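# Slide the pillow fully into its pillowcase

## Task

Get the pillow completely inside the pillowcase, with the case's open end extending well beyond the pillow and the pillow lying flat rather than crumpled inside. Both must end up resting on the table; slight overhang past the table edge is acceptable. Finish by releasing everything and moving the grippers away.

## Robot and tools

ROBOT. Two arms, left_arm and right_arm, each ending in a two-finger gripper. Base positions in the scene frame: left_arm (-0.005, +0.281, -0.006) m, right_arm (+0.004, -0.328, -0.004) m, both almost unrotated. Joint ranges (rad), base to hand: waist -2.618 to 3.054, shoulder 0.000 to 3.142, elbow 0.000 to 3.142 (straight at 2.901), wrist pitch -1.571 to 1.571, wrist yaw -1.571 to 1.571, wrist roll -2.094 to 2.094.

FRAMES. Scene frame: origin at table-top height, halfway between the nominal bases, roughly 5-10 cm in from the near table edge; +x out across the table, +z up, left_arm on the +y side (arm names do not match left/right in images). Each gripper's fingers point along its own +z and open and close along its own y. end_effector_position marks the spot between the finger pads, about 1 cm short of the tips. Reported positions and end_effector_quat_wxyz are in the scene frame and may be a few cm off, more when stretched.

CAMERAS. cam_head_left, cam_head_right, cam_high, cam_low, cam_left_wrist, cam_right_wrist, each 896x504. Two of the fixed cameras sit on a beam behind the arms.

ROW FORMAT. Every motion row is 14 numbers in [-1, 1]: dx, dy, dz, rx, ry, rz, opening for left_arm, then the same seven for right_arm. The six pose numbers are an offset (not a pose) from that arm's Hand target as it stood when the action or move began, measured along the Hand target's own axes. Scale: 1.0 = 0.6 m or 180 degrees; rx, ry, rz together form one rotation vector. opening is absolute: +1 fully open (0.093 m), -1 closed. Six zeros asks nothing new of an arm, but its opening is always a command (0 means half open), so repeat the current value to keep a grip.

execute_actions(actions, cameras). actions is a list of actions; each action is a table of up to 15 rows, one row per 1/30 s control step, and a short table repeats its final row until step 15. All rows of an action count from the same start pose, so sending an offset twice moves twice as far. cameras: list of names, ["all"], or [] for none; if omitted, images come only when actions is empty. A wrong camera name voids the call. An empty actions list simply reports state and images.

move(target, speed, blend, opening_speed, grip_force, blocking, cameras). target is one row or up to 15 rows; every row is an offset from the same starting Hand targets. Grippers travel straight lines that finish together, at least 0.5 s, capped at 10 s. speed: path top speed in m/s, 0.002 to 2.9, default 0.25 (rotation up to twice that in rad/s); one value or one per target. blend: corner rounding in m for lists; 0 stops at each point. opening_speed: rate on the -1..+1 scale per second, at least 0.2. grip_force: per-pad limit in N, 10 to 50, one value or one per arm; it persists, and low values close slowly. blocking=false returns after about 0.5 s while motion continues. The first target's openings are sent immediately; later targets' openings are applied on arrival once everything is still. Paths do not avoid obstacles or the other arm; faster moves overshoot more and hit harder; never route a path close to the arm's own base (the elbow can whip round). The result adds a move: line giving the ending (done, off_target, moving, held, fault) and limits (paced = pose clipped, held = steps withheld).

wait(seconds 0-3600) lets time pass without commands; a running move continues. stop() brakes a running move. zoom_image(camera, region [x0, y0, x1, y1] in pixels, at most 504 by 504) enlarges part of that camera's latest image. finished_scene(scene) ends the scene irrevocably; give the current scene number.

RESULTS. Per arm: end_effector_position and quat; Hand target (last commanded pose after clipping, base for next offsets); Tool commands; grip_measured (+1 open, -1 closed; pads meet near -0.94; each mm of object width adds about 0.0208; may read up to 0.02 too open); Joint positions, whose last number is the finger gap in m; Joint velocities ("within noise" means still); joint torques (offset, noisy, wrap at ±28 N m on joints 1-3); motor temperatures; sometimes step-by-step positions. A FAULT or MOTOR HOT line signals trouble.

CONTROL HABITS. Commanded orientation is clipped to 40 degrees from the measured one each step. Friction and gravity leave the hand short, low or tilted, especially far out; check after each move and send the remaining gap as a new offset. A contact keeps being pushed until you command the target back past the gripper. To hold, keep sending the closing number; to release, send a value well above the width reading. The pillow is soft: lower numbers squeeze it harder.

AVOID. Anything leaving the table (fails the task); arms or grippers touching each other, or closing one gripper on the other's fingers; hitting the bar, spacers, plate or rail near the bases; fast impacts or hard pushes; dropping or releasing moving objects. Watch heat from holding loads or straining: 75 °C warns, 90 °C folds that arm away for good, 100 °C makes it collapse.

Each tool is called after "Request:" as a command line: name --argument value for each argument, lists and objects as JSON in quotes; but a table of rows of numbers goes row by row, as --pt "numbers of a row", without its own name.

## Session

Request:
execute_actions --actions '[]'

Scene clock: 0.00 s.
left_arm: end_effector_position=(+0.3893, +0.2140, +0.2732) grip_measured=+1.000 end_effector_quat_wxyz=(+0.474, -0.060, +0.873, -0.093) | right_arm: end_effector_position=(+0.3146, -0.2004, +0.1916) grip_measured=+1.000 end_effector_quat_wxyz=(+0.470, -0.172, +0.843, +0.196)
Joint positions: left_arm=[-0.195 1.322 1.218 -0.482 -0.053 -0.298 0.093] | right_arm=[0.221 1.018 0.68 -0.2 -0.332 0.014 0.093]
Joint velocities: within noise
Joint torques (N m): no reading
Motor temperatures (°C): left_arm=[24 25 26 25 26 25 23] | right_arm=[23 24 27 26 25 27 26]
Heat: left arm: 26 °C; right arm: 27 °C.
Hand target: left_arm +0.3913, +0.2137, +0.2838; +0.487, -0.060, +0.866, -0.097 | right_arm +0.3159, -0.2003, +0.1962; +0.474, -0.172, +0.841, +0.196
Tool commands: left_gripper/opening=+1.0 right_gripper/opening=+1.0

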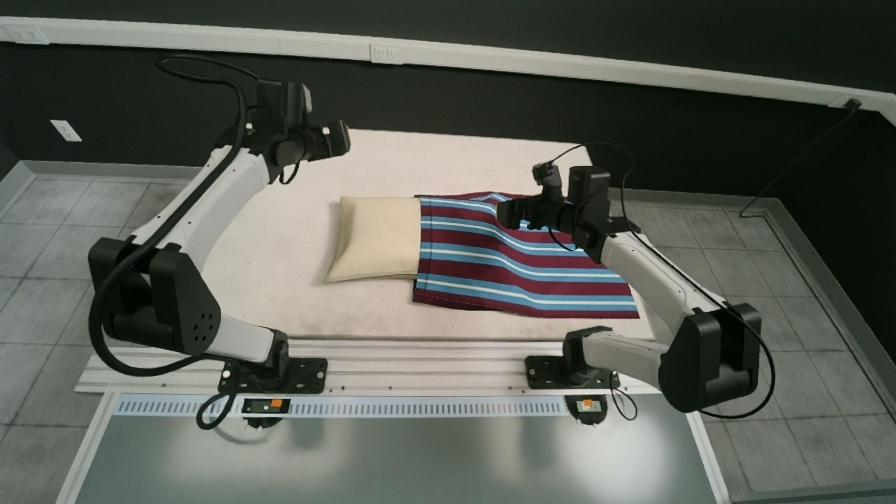

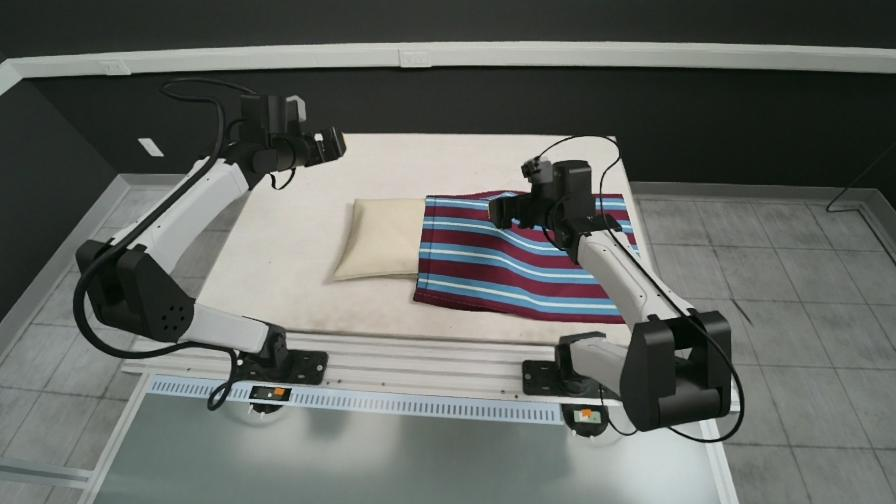

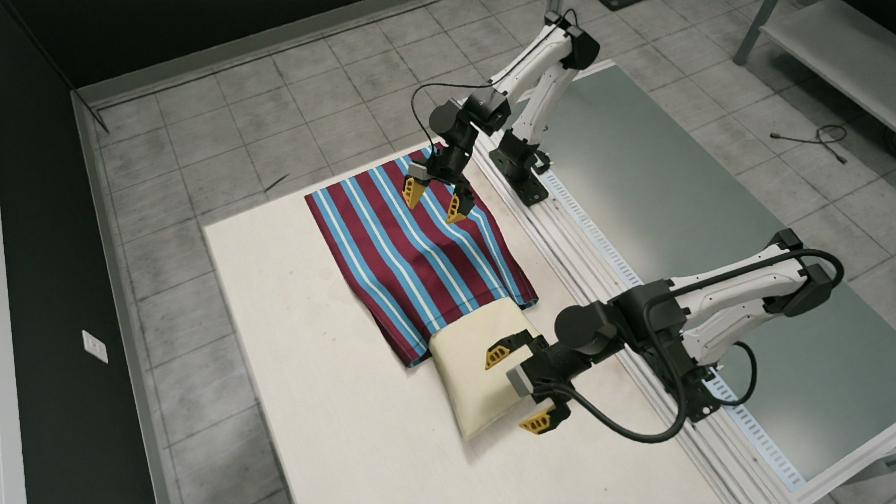

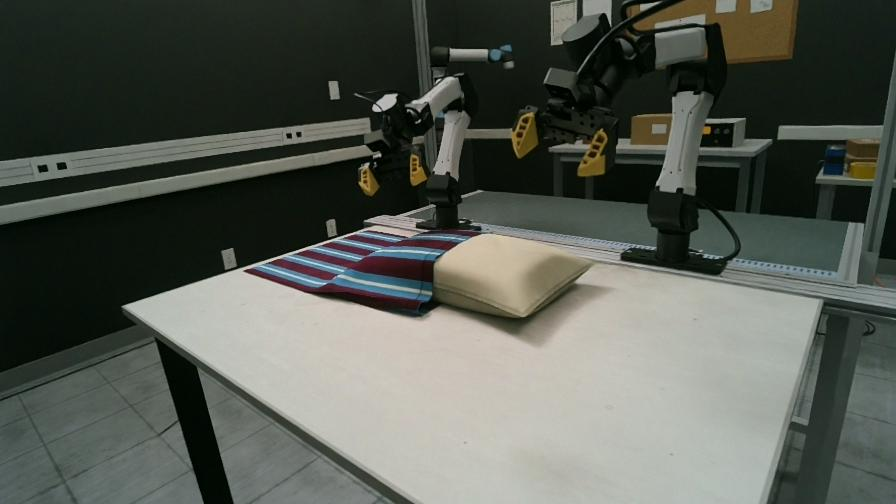

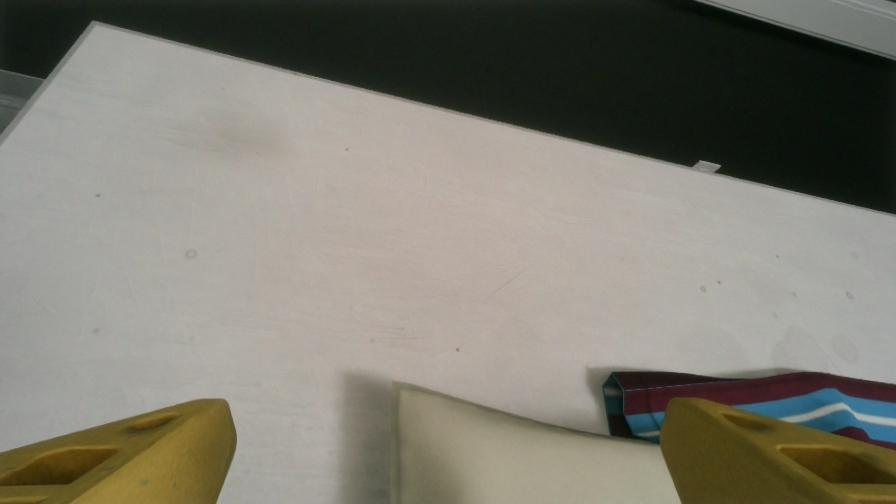

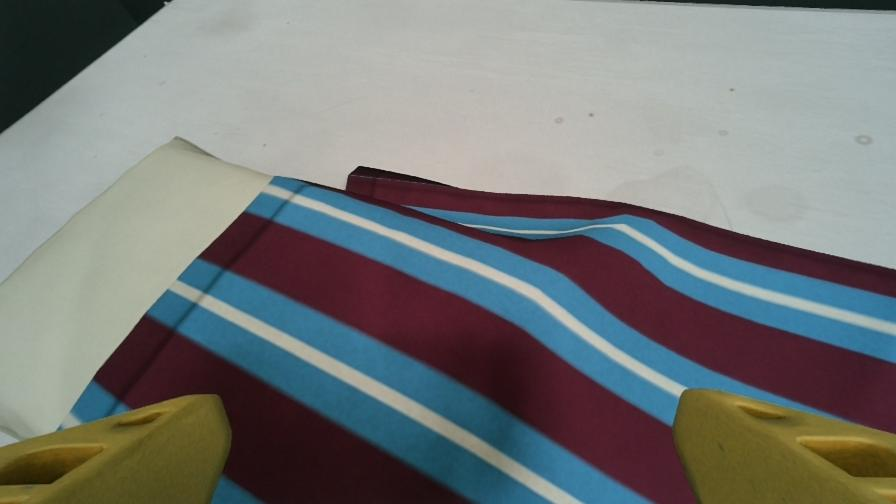

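Request:
move --target '[0.1265,0.303,0.0975,0.2228,0.1579,0.2987,0.2,-0.116,0.167,0.291,0.0932,0.193,0.0197,0.2]' --speed 0.3 --cameras '["all"]'

Scene clock: 12.57 s.
left_arm: end_effector_position=(+0.3966, +0.3651, +0.1499) grip_measured=+0.201 end_effector_quat_wxyz=(+0.255, +0.509, +0.805, -0.168) | right_arm: end_effector_position=(+0.4287, -0.0193, +0.1953) grip_measured=+0.202 end_effector_quat_wxyz=(+0.221, -0.132, +0.966, +0.038)
Joint positions: left_arm=[0.433 2.117 1.954 -1.437 0.609 1.568 0.055] | right_arm=[0.672 2.322 2.537 -1.364 0.148 0.372 0.055]
Joint torques (N m): left_arm=[0.06 -10.62 7.98 0.14 0.31 0.05] | right_arm=[-0.2 -10.28 7.58 1.07 0.31 0.07]
Heat: left arm: 29 °C; right arm: 30 °C.
Hand target: left_arm +0.4002, +0.3696, +0.1500; +0.253, +0.513, +0.804, -0.161 | right_arm +0.4298, -0.0203, +0.1906; +0.216, -0.127, +0.968, +0.028
Off the commanded pose: left_arm 0.006 m, 1 deg | right_arm 0.005 m, 1 deg.
move: done

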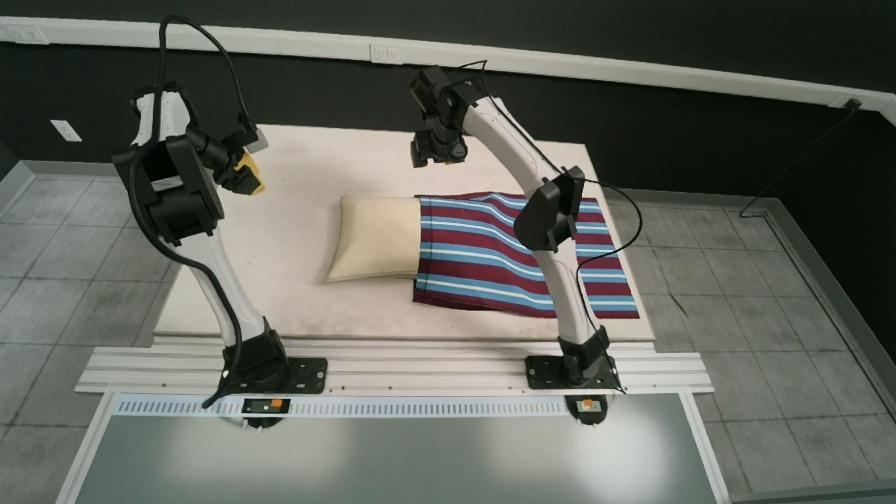

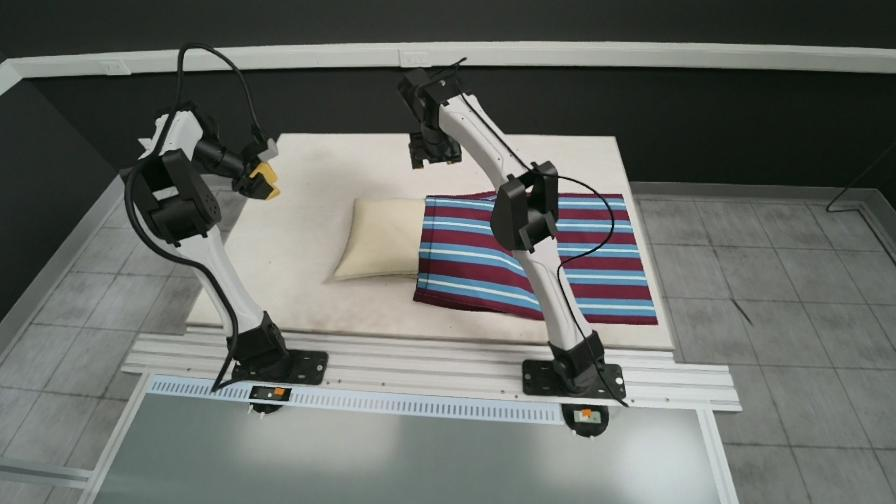

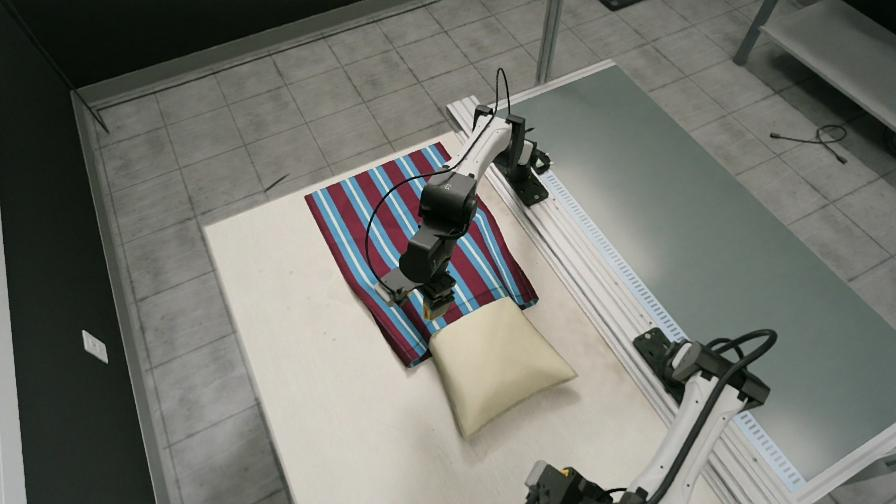

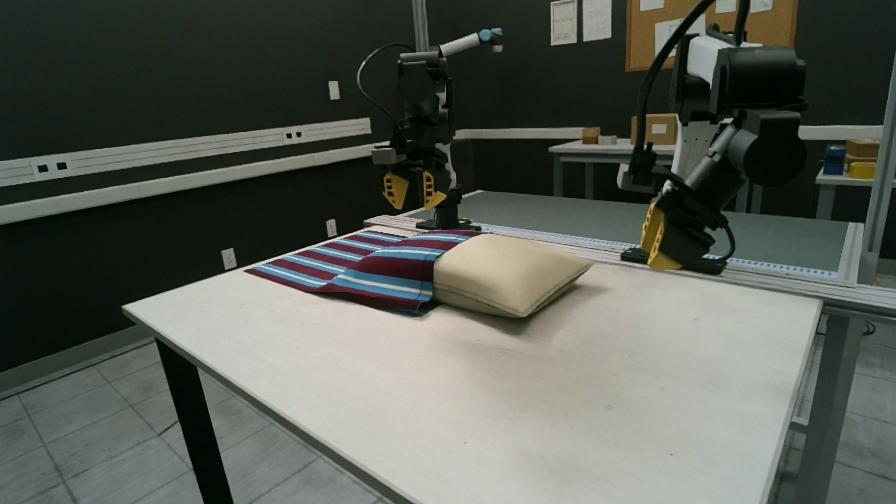

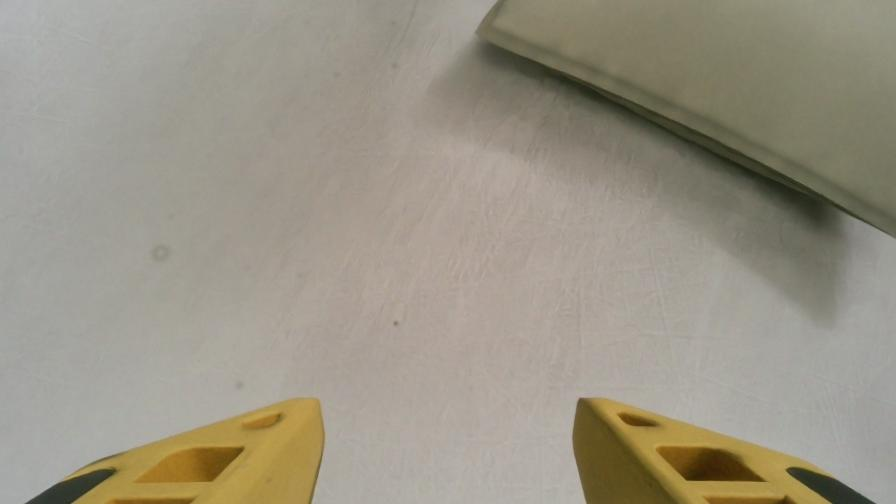

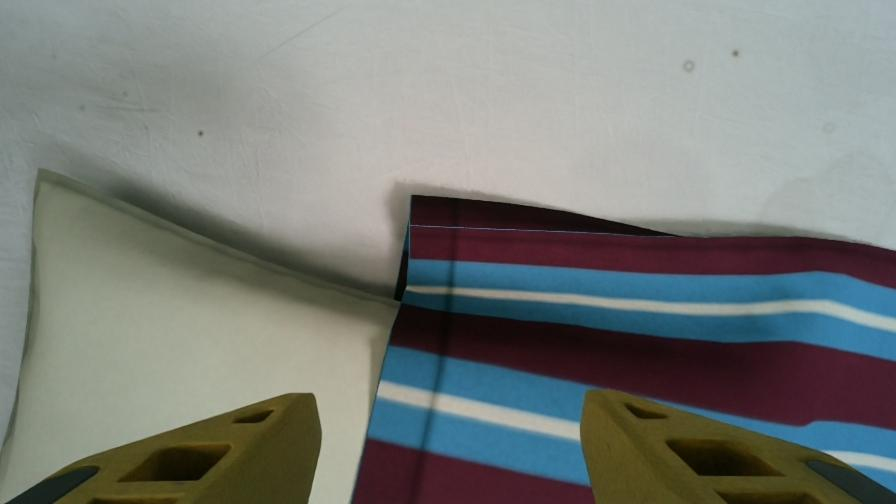

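Request:
move --pt "0 0 0 0 0 0 0.2 -0.009 0.034 0.17 0 0 0 0.2" --pt "-0.01 -0.079 0.21 0 0 0 0.2 0.0545 0.034 0.305 0 0 0 0.2" --pt "-0.01 -0.079 0.21 0 0 0 0.2 0.0545 0.034 0.305 0 0 0 -1" --cameras '["cam_right_wrist","cam_left_wrist","cam_high"]'

Scene clock: 22.00 s.
left_arm: end_effector_position=(+0.3863, +0.2795, +0.0394) grip_measured=+0.201 end_effector_quat_wxyz=(+0.243, +0.508, +0.807, -0.179) | right_arm: end_effector_position=(+0.4763, +0.0073, +0.0241) grip_measured=-0.986 end_effector_quat_wxyz=(+0.227, -0.124, +0.966, +0.021)
Joint positions: left_arm=[0.235 2.022 1.363 -0.841 0.599 1.335 0.055] | right_arm=[0.67 2.499 2.155 -0.812 0.185 0.378 0]
Joint torques (N m): left_arm=[-0.53 -14.06 4.93 0.53 0.3 -0.09] | right_arm=[0.03 -12.25 4.6 1.49 -0.04 0.02]
Motor temperatures (°C): left_arm=[24 30 30 26 26 25 23] | right_arm=[23 30 31 29 25 27 26]
Heat: left arm: 30 °C; right arm: 31 °C.
Hand target: left_arm +0.3898, +0.2798, +0.0501; +0.253, +0.513, +0.804, -0.161 | right_arm +0.4714, +0.0114, +0.0109; +0.216, -0.127, +0.968, +0.027
Off the commanded pose: left_arm 0.011 m, 2 deg | right_arm 0.015 m, 1 deg.
move: off_target (left_arm, right_arm); target 3's new opening was sent with right_arm's hand 0.012 m and 1 deg from that target
Images, in order (width x height): cam_high 896x504, cam_left_wrist 896x504, cam_right_wrist 896x504.

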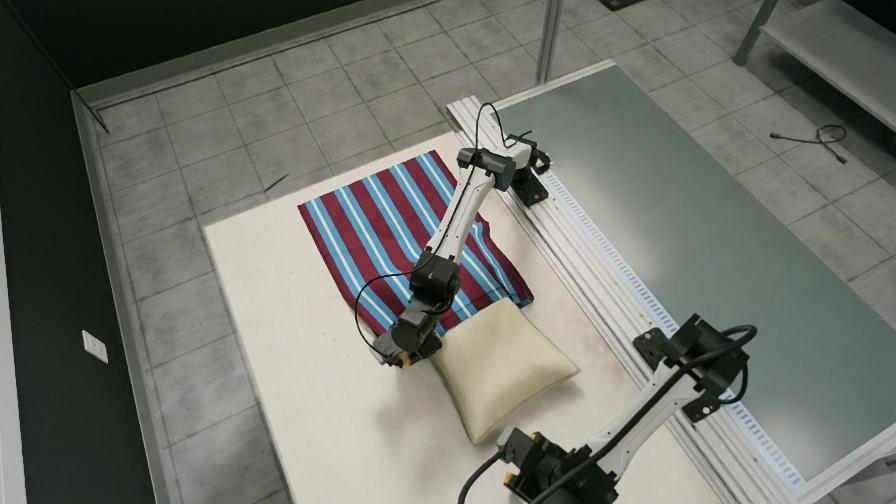

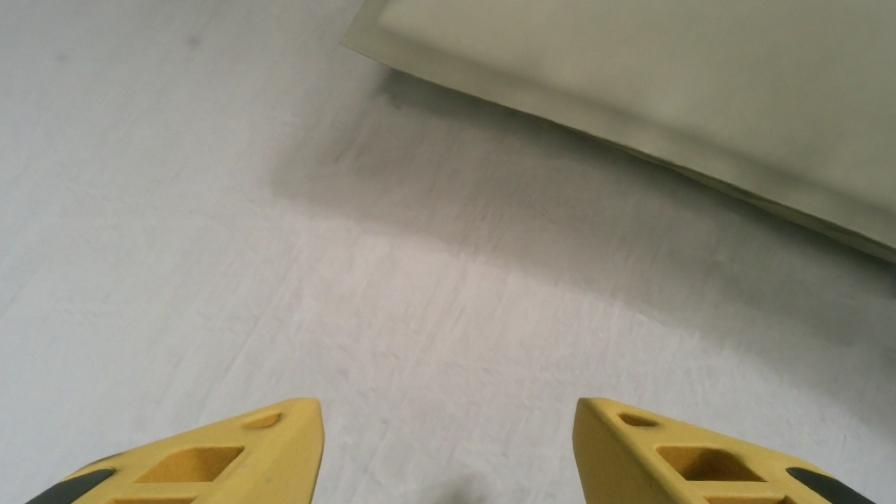

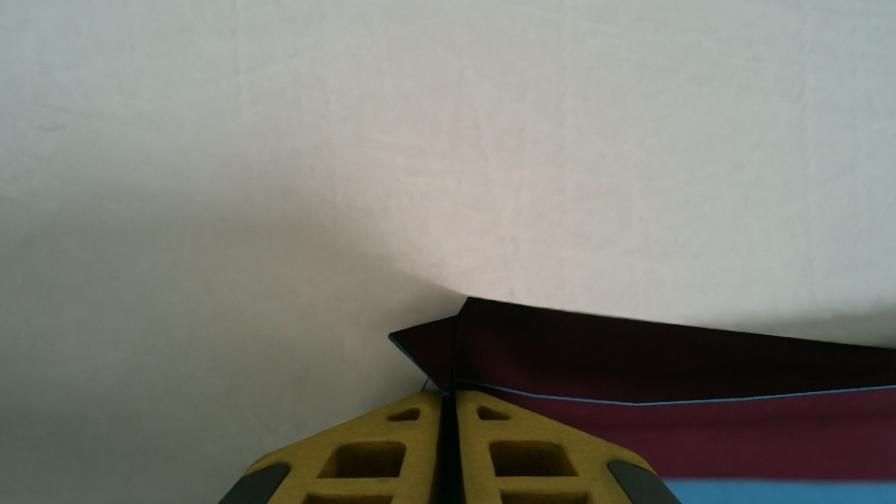

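Request:
move --target '[-0.233,-0.134,0.167,0,0,0,0.2,0,0,0,0,0,0,-1]' --speed 0.12 --cameras '["all"]'

Scene clock: 26.77 s.
left_arm: end_effector_position=(+0.3822, +0.1022, +0.0375) grip_measured=+0.201 end_effector_quat_wxyz=(+0.231, +0.507, +0.815, -0.160) | right_arm: end_effector_position=(+0.4765, +0.0075, +0.0242) grip_measured=-0.986 end_effector_quat_wxyz=(+0.227, -0.124, +0.966, +0.021)
Joint positions: left_arm=[-0.269 1.947 1.242 -0.509 0.438 0.762 0.055] | right_arm=[0.67 2.499 2.155 -0.81 0.185 0.378 0]
Joint torques (N m): left_arm=[-1.76 -11.19 7.04 1.15 0.47 -0.08] | right_arm=[0.05 -12.46 4.59 1.49 -0.04 0.03]
Heat: left arm: 32 °C; right arm: 31 °C.
Hand target: left_arm +0.3894, +0.0899, +0.0478; +0.253, +0.513, +0.804, -0.161 | right_arm +0.4714, +0.0114, +0.0109; +0.216, -0.127, +0.968, +0.027
Off the commanded pose: left_arm 0.018 m, 3 deg | right_arm 0.015 m, 2 deg.
move: off_target (left_arm)

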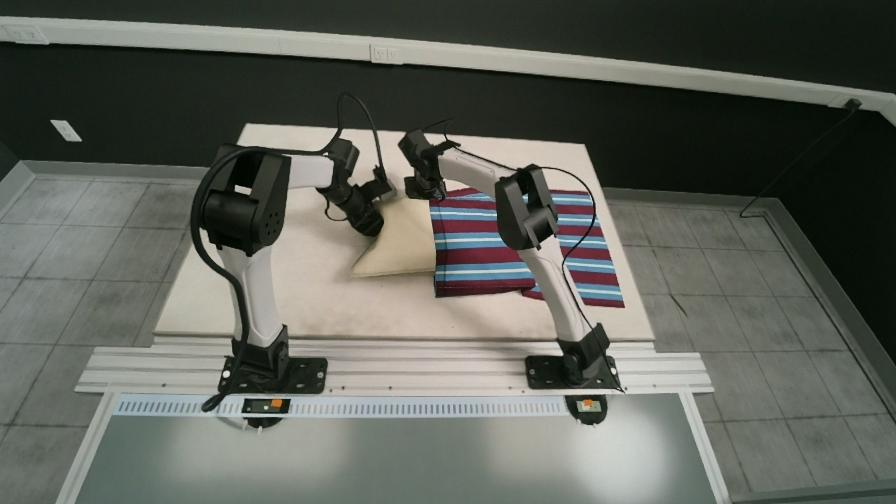

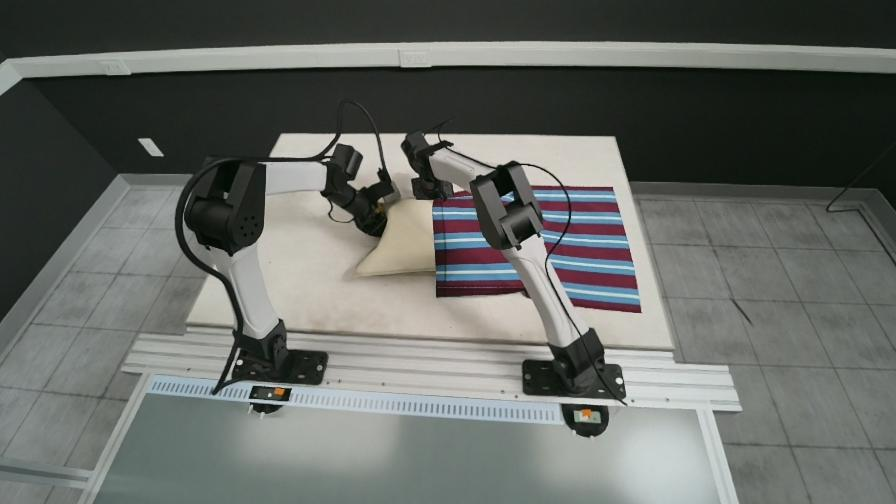

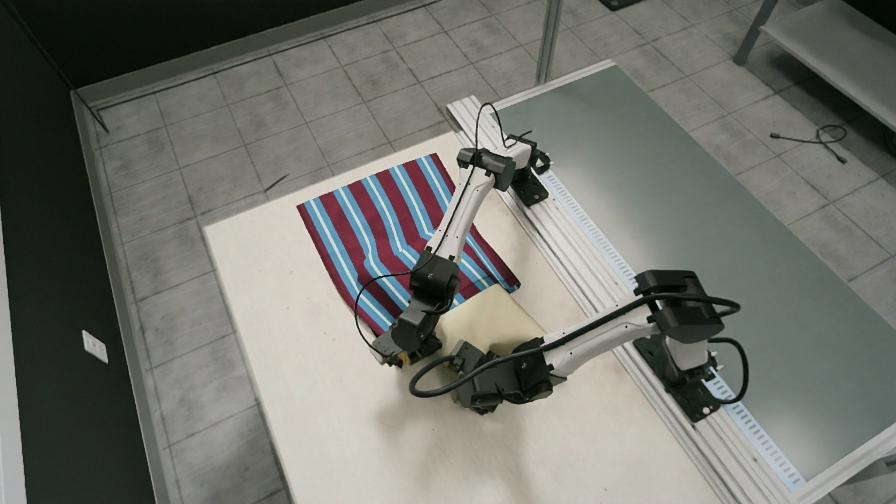

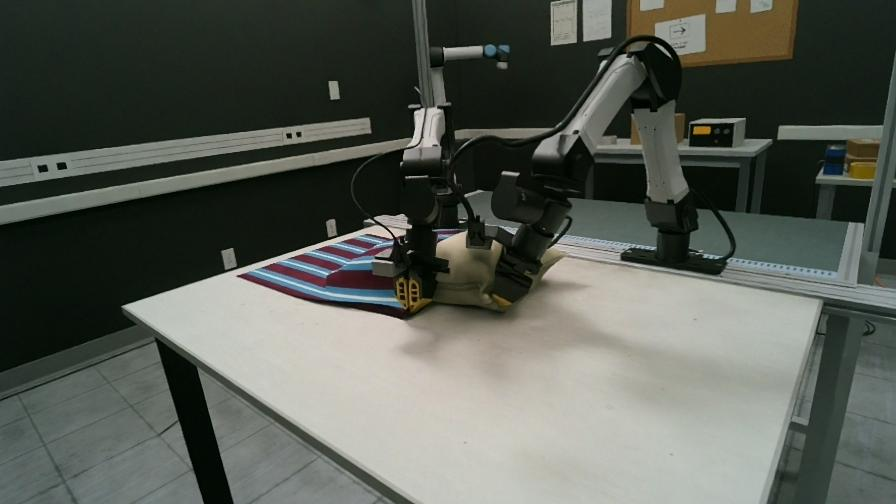

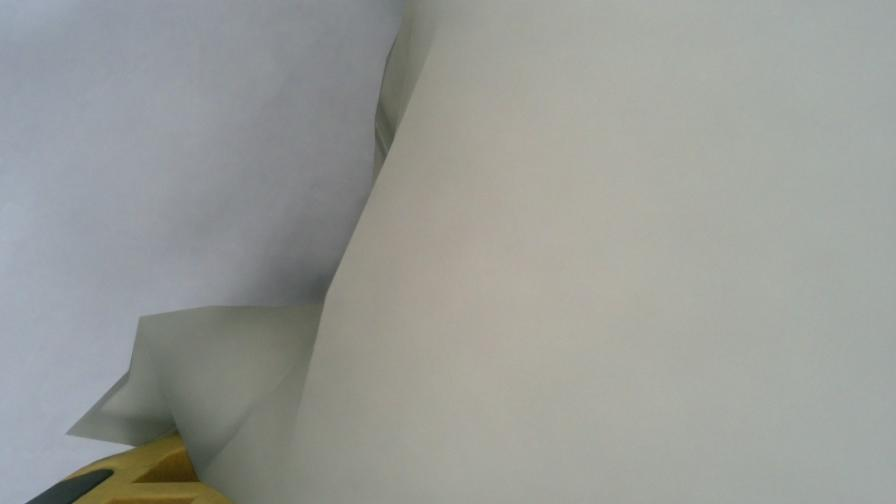

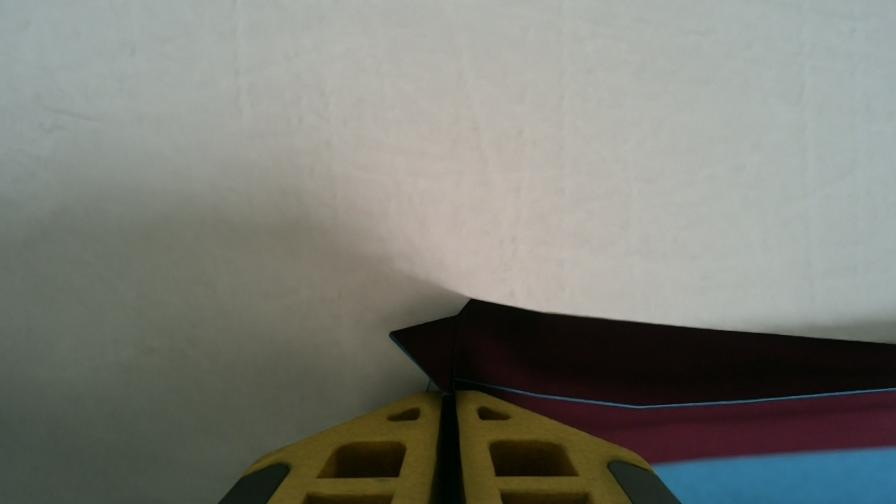

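Request:
move --pt "0.095 0.07 -0.128 0 0 0 0.2 0 0 0 0 0 0 -1" --pt "0.167 -0.043 -0.117 0 0 0 0.2 0 0 0 0 0 0 -1" --pt "0.006 -0.134 -0.004 0 0 0 0.2 0 0 0 0 0 0 -1" --pt "0.005 -0.063 -0.268 0 0 0 0.2 0 0 0 0 0 0 -1" --pt "-0.073 -0.351 -0.166 -0.091 0.083 -0.174 0.2 0 0 0 0 0 0 -1" --speed '[0.25,0.25,0.15,0.25,0.3]' --blend '[0.02,0.02,0.005,0.03,0]' --cameras '["cam_head_left","cam_high","cam_low","cam_left_wrist"]'

Scene clock: 35.67 s.
left_arm: end_effector_position=(+0.1855, +0.0258, +0.1478) grip_measured=+0.201 end_effector_quat_wxyz=(+0.154, +0.256, +0.953, -0.041) | right_arm: end_effector_position=(+0.4768, +0.0077, +0.0244) grip_measured=-0.986 end_effector_quat_wxyz=(+0.228, -0.124, +0.966, +0.022)
Joint positions: left_arm=[-0.99 1.508 1.282 -1.072 -0.123 -0.445 0.055] | right_arm=[0.67 2.499 2.155 -0.809 0.185 0.378 0]
Joint torques (N m): left_arm=[-0.75 -5.87 8.79 0.73 -0.31 -0.09] | right_arm=[0.06 -12.49 4.59 1.47 -0.04 0.03]
Heat: left arm: 33 °C; right arm: 33 °C.
Hand target: left_arm +0.1896, +0.0202, +0.1545; +0.165, +0.254, +0.952, -0.041 | right_arm +0.4714, +0.0114, +0.0109; +0.216, -0.127, +0.968, +0.027
Off the commanded pose: left_arm 0.010 m, 1 deg | right_arm 0.015 m, 2 deg.
move: done

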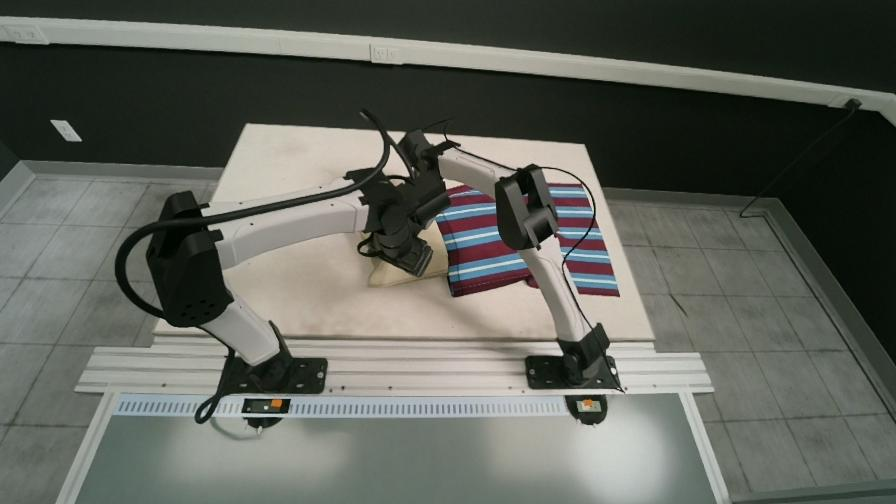

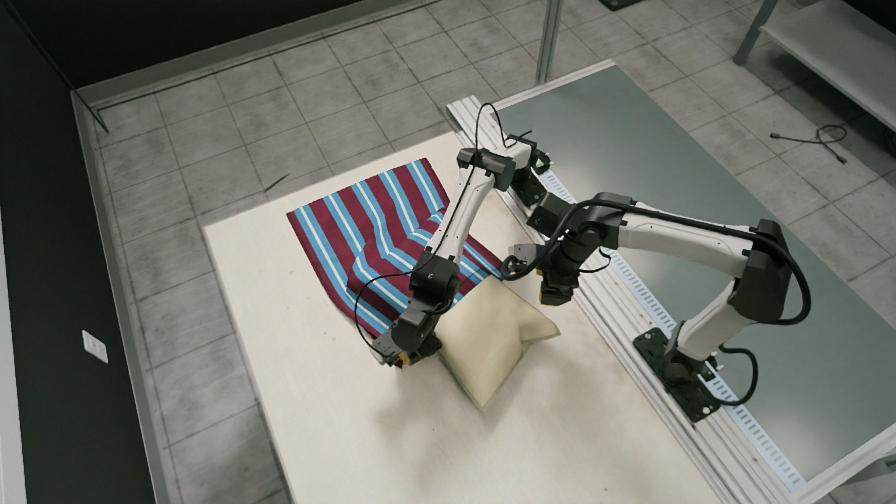

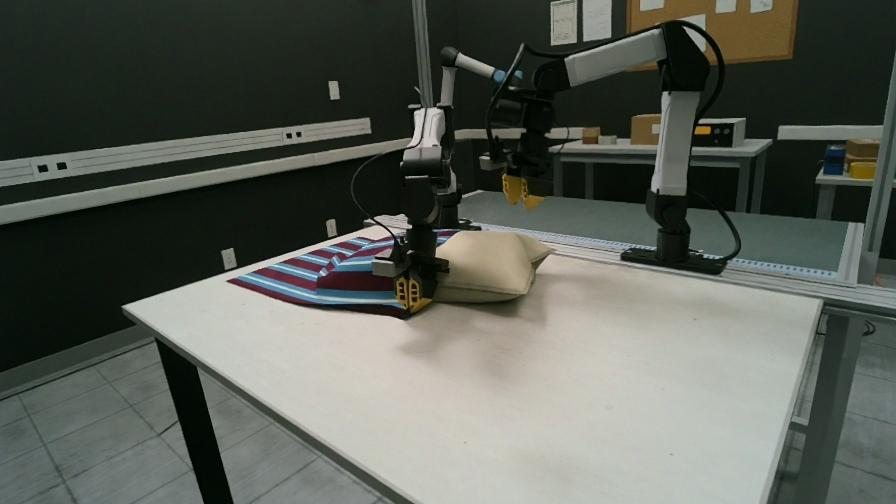

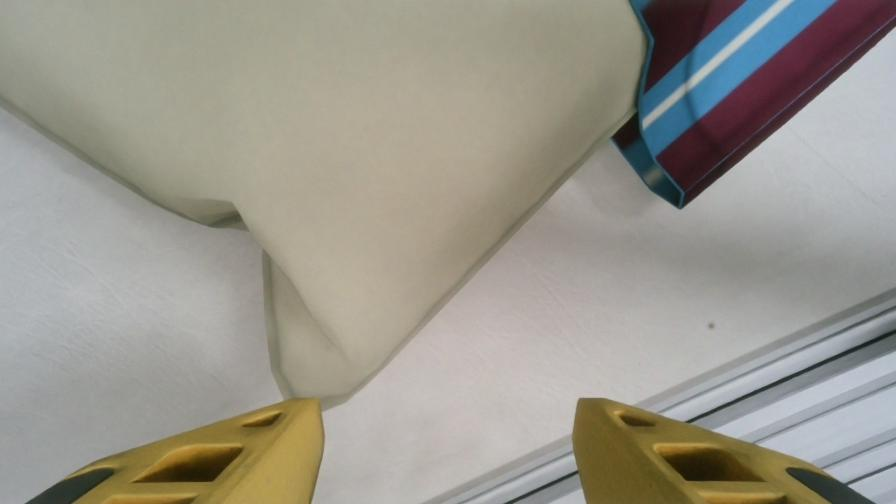

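Request:
move --pt "-0.085 -0.168 0.084 0 0 0 0.2 0 0 0 0 0 0 -1" --pt "-0.021 -0.168 0.261 0 0 0 0.2 0 0 0 0 0 0 -1" --pt "-0.021 -0.168 0.261 0 0 0 -1 0 0 0 0 0 0 -1" --speed 0.2 --cameras '["cam_high","cam_left_wrist"]'

Scene clock: 39.67 s.
left_arm: end_effector_position=(+0.1815, -0.0269, +0.1244) grip_measured=+0.201 end_effector_quat_wxyz=(+0.138, +0.270, +0.952, -0.028) | right_arm: end_effector_position=(+0.4768, +0.0077, +0.0244) grip_measured=-0.986 end_effector_quat_wxyz=(+0.228, -0.124, +0.966, +0.022)
Joint positions: left_arm=[-1.09 1.713 1.414 -1.053 -0.141 -0.518 0.055] | right_arm=[0.67 2.499 2.155 -0.809 0.185 0.378 0]
Joint torques (N m): left_arm=[0.76 -11.25 5.63 0.63 -0.09 0.02] | right_arm=[0.01 -12.51 4.6 1.47 -0.03 0.03]
Heat: left arm: 32 °C; right arm: 34 °C.
Hand target: left_arm +0.1833, -0.0224, +0.1319; +0.144, +0.267, +0.952, -0.033 (not the last commanded pose) | right_arm +0.4714, +0.0114, +0.0109; +0.216, -0.127, +0.968, +0.027
Tool commands: left_gripper/opening=+0.2 right_gripper/opening=-1.0
Off the commanded pose: left_arm 0.135 m, 4 deg | right_arm 0.015 m, 2 deg.
move: held (left_arm; a check stopped the path); path passed 0 of 3 targets; target 3's new opening was not sent; limits=held
pose unreachable (left arm): on one or more control steps of this call, first in action 0 (counted from 0), this arm could not follow its commanded pose, so it was not sent that pose on those steps. It may still have moved: this result reports where it is.
cause: moving toward the commanded pose would bring a part of the arm too close to another arm (this arm's wrist (the part past joint 4) and the right arm's forearm (the part past joint 3), at the place that arm is still heading or pushing toward).

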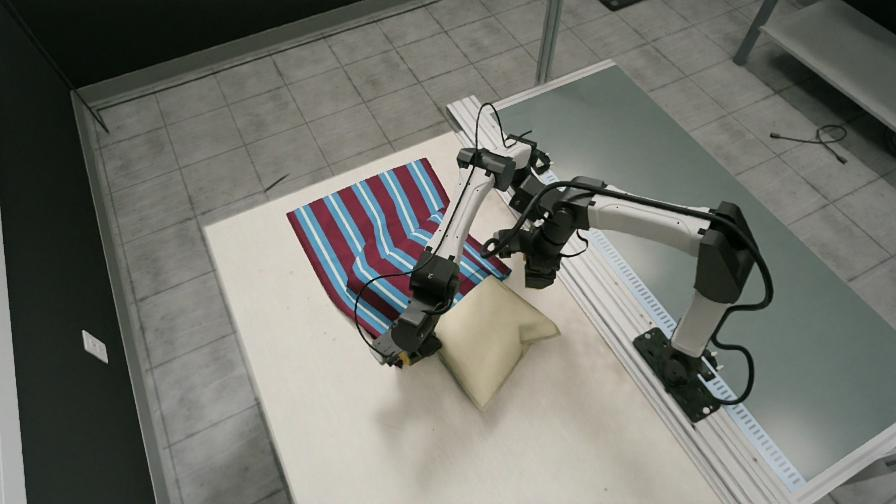

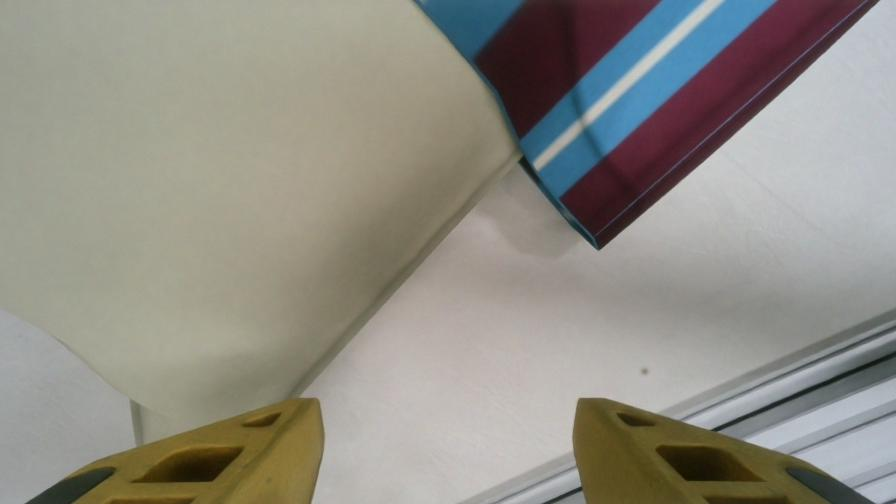

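Request:
move --pt "0 0 0 0 0 0 0.2 0 0 0 0 0 0 0.2" --pt "-0.23 0.286 -0.029 -0.052 -0.042 -0.135 0.2 -0.106 0 -0.2265 0 0 0 0.2" --pt "-0.23 0.286 -0.029 -0.052 -0.042 -0.135 0.2 0.408 -0.109 -0.464 -0.032 0.028 -0.077 0.2" --cameras '["cam_head_right","cam_high","cam_left_wrist","cam_right_wrist"]'

Scene clock: 46.83 s.
left_arm: end_effector_position=(+0.2446, +0.0092, +0.1442) grip_measured=+0.201 end_effector_quat_wxyz=(+0.159, +0.187, +0.969, -0.022) | right_arm: end_effector_position=(+0.4724, +0.0094, +0.0911) grip_measured=+0.198 end_effector_quat_wxyz=(+0.226, -0.127, +0.966, +0.023)
Joint positions: left_arm=[-0.896 1.713 1.477 -1.076 -0.155 -0.49 0.055] | right_arm=[0.675 2.499 2.421 -1.077 0.181 0.378 0.055]
Joint torques (N m): left_arm=[-0.4 -8.95 5.7 0.73 -0.05 -0.04] | right_arm=[-0.44 -11.97 8.17 1.03 -0.01 0]
Motor temperatures (°C): left_arm=[24 33 31 26 26 25 23] | right_arm=[23 36 31 29 25 27 26]
Heat: left arm: 33 °C; right arm: 36 °C.
Hand target: left_arm +0.2424, +0.0089, +0.1424; +0.156, +0.189, +0.969, -0.022 (not the last commanded pose) | right_arm +0.4712, +0.0115, +0.0873; +0.216, -0.127, +0.968, +0.027 (not the last commanded pose)
Off the commanded pose: left_arm 0.152 m, 18 deg | right_arm 0.353 m, 16 deg.
move: held (left_arm; a check stopped the path), off_target (right_arm; braked when a check withheld steps of left_arm); path passed 1 of 3 targets; limits=held
pose unreachable (left arm): on one or more control steps of this call, first in action 0 (counted from 0), this arm could not follow its commanded pose, so it was not sent that pose on those steps. It may still have moved: this result reports where it is.
cause: moving toward the commanded pose would bring a part of the arm too close to another arm (this arm's wrist camera and the right arm's wrist (the part past joint 4), 26 mm apart when this arm was first held).

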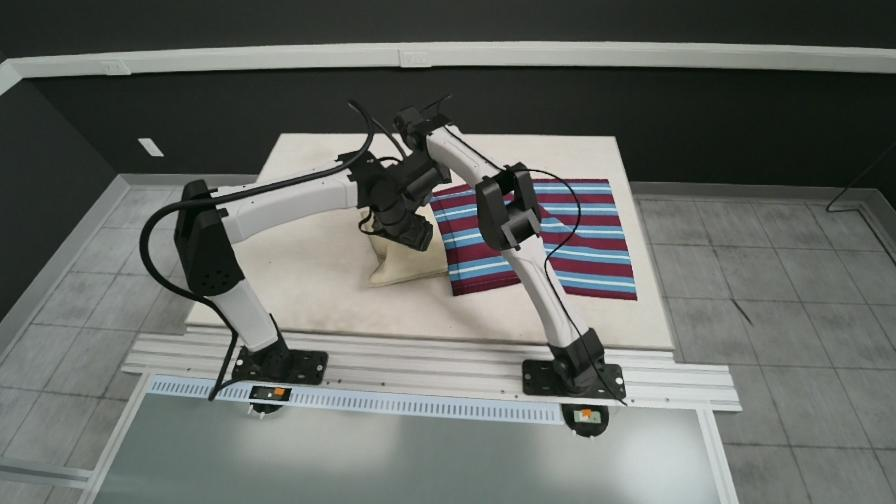

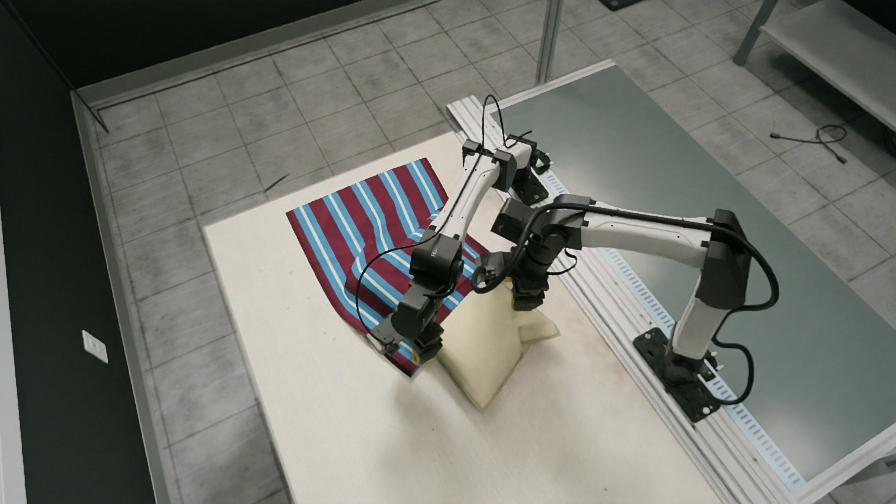

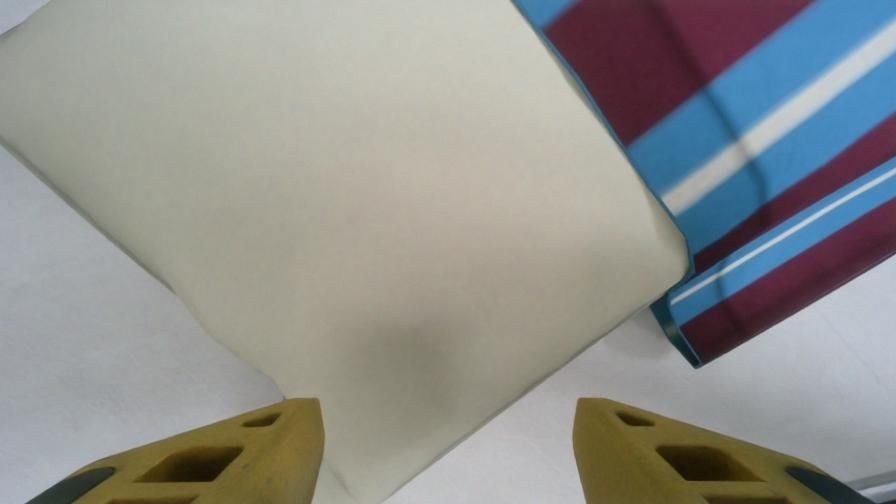

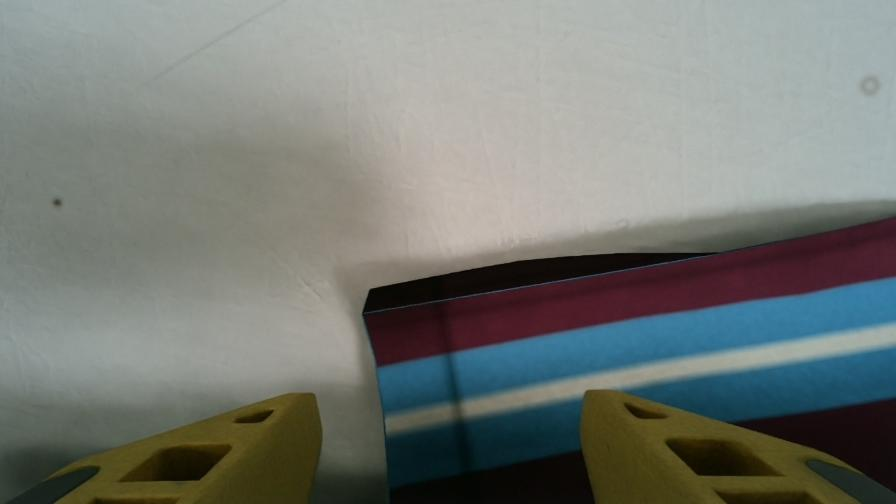

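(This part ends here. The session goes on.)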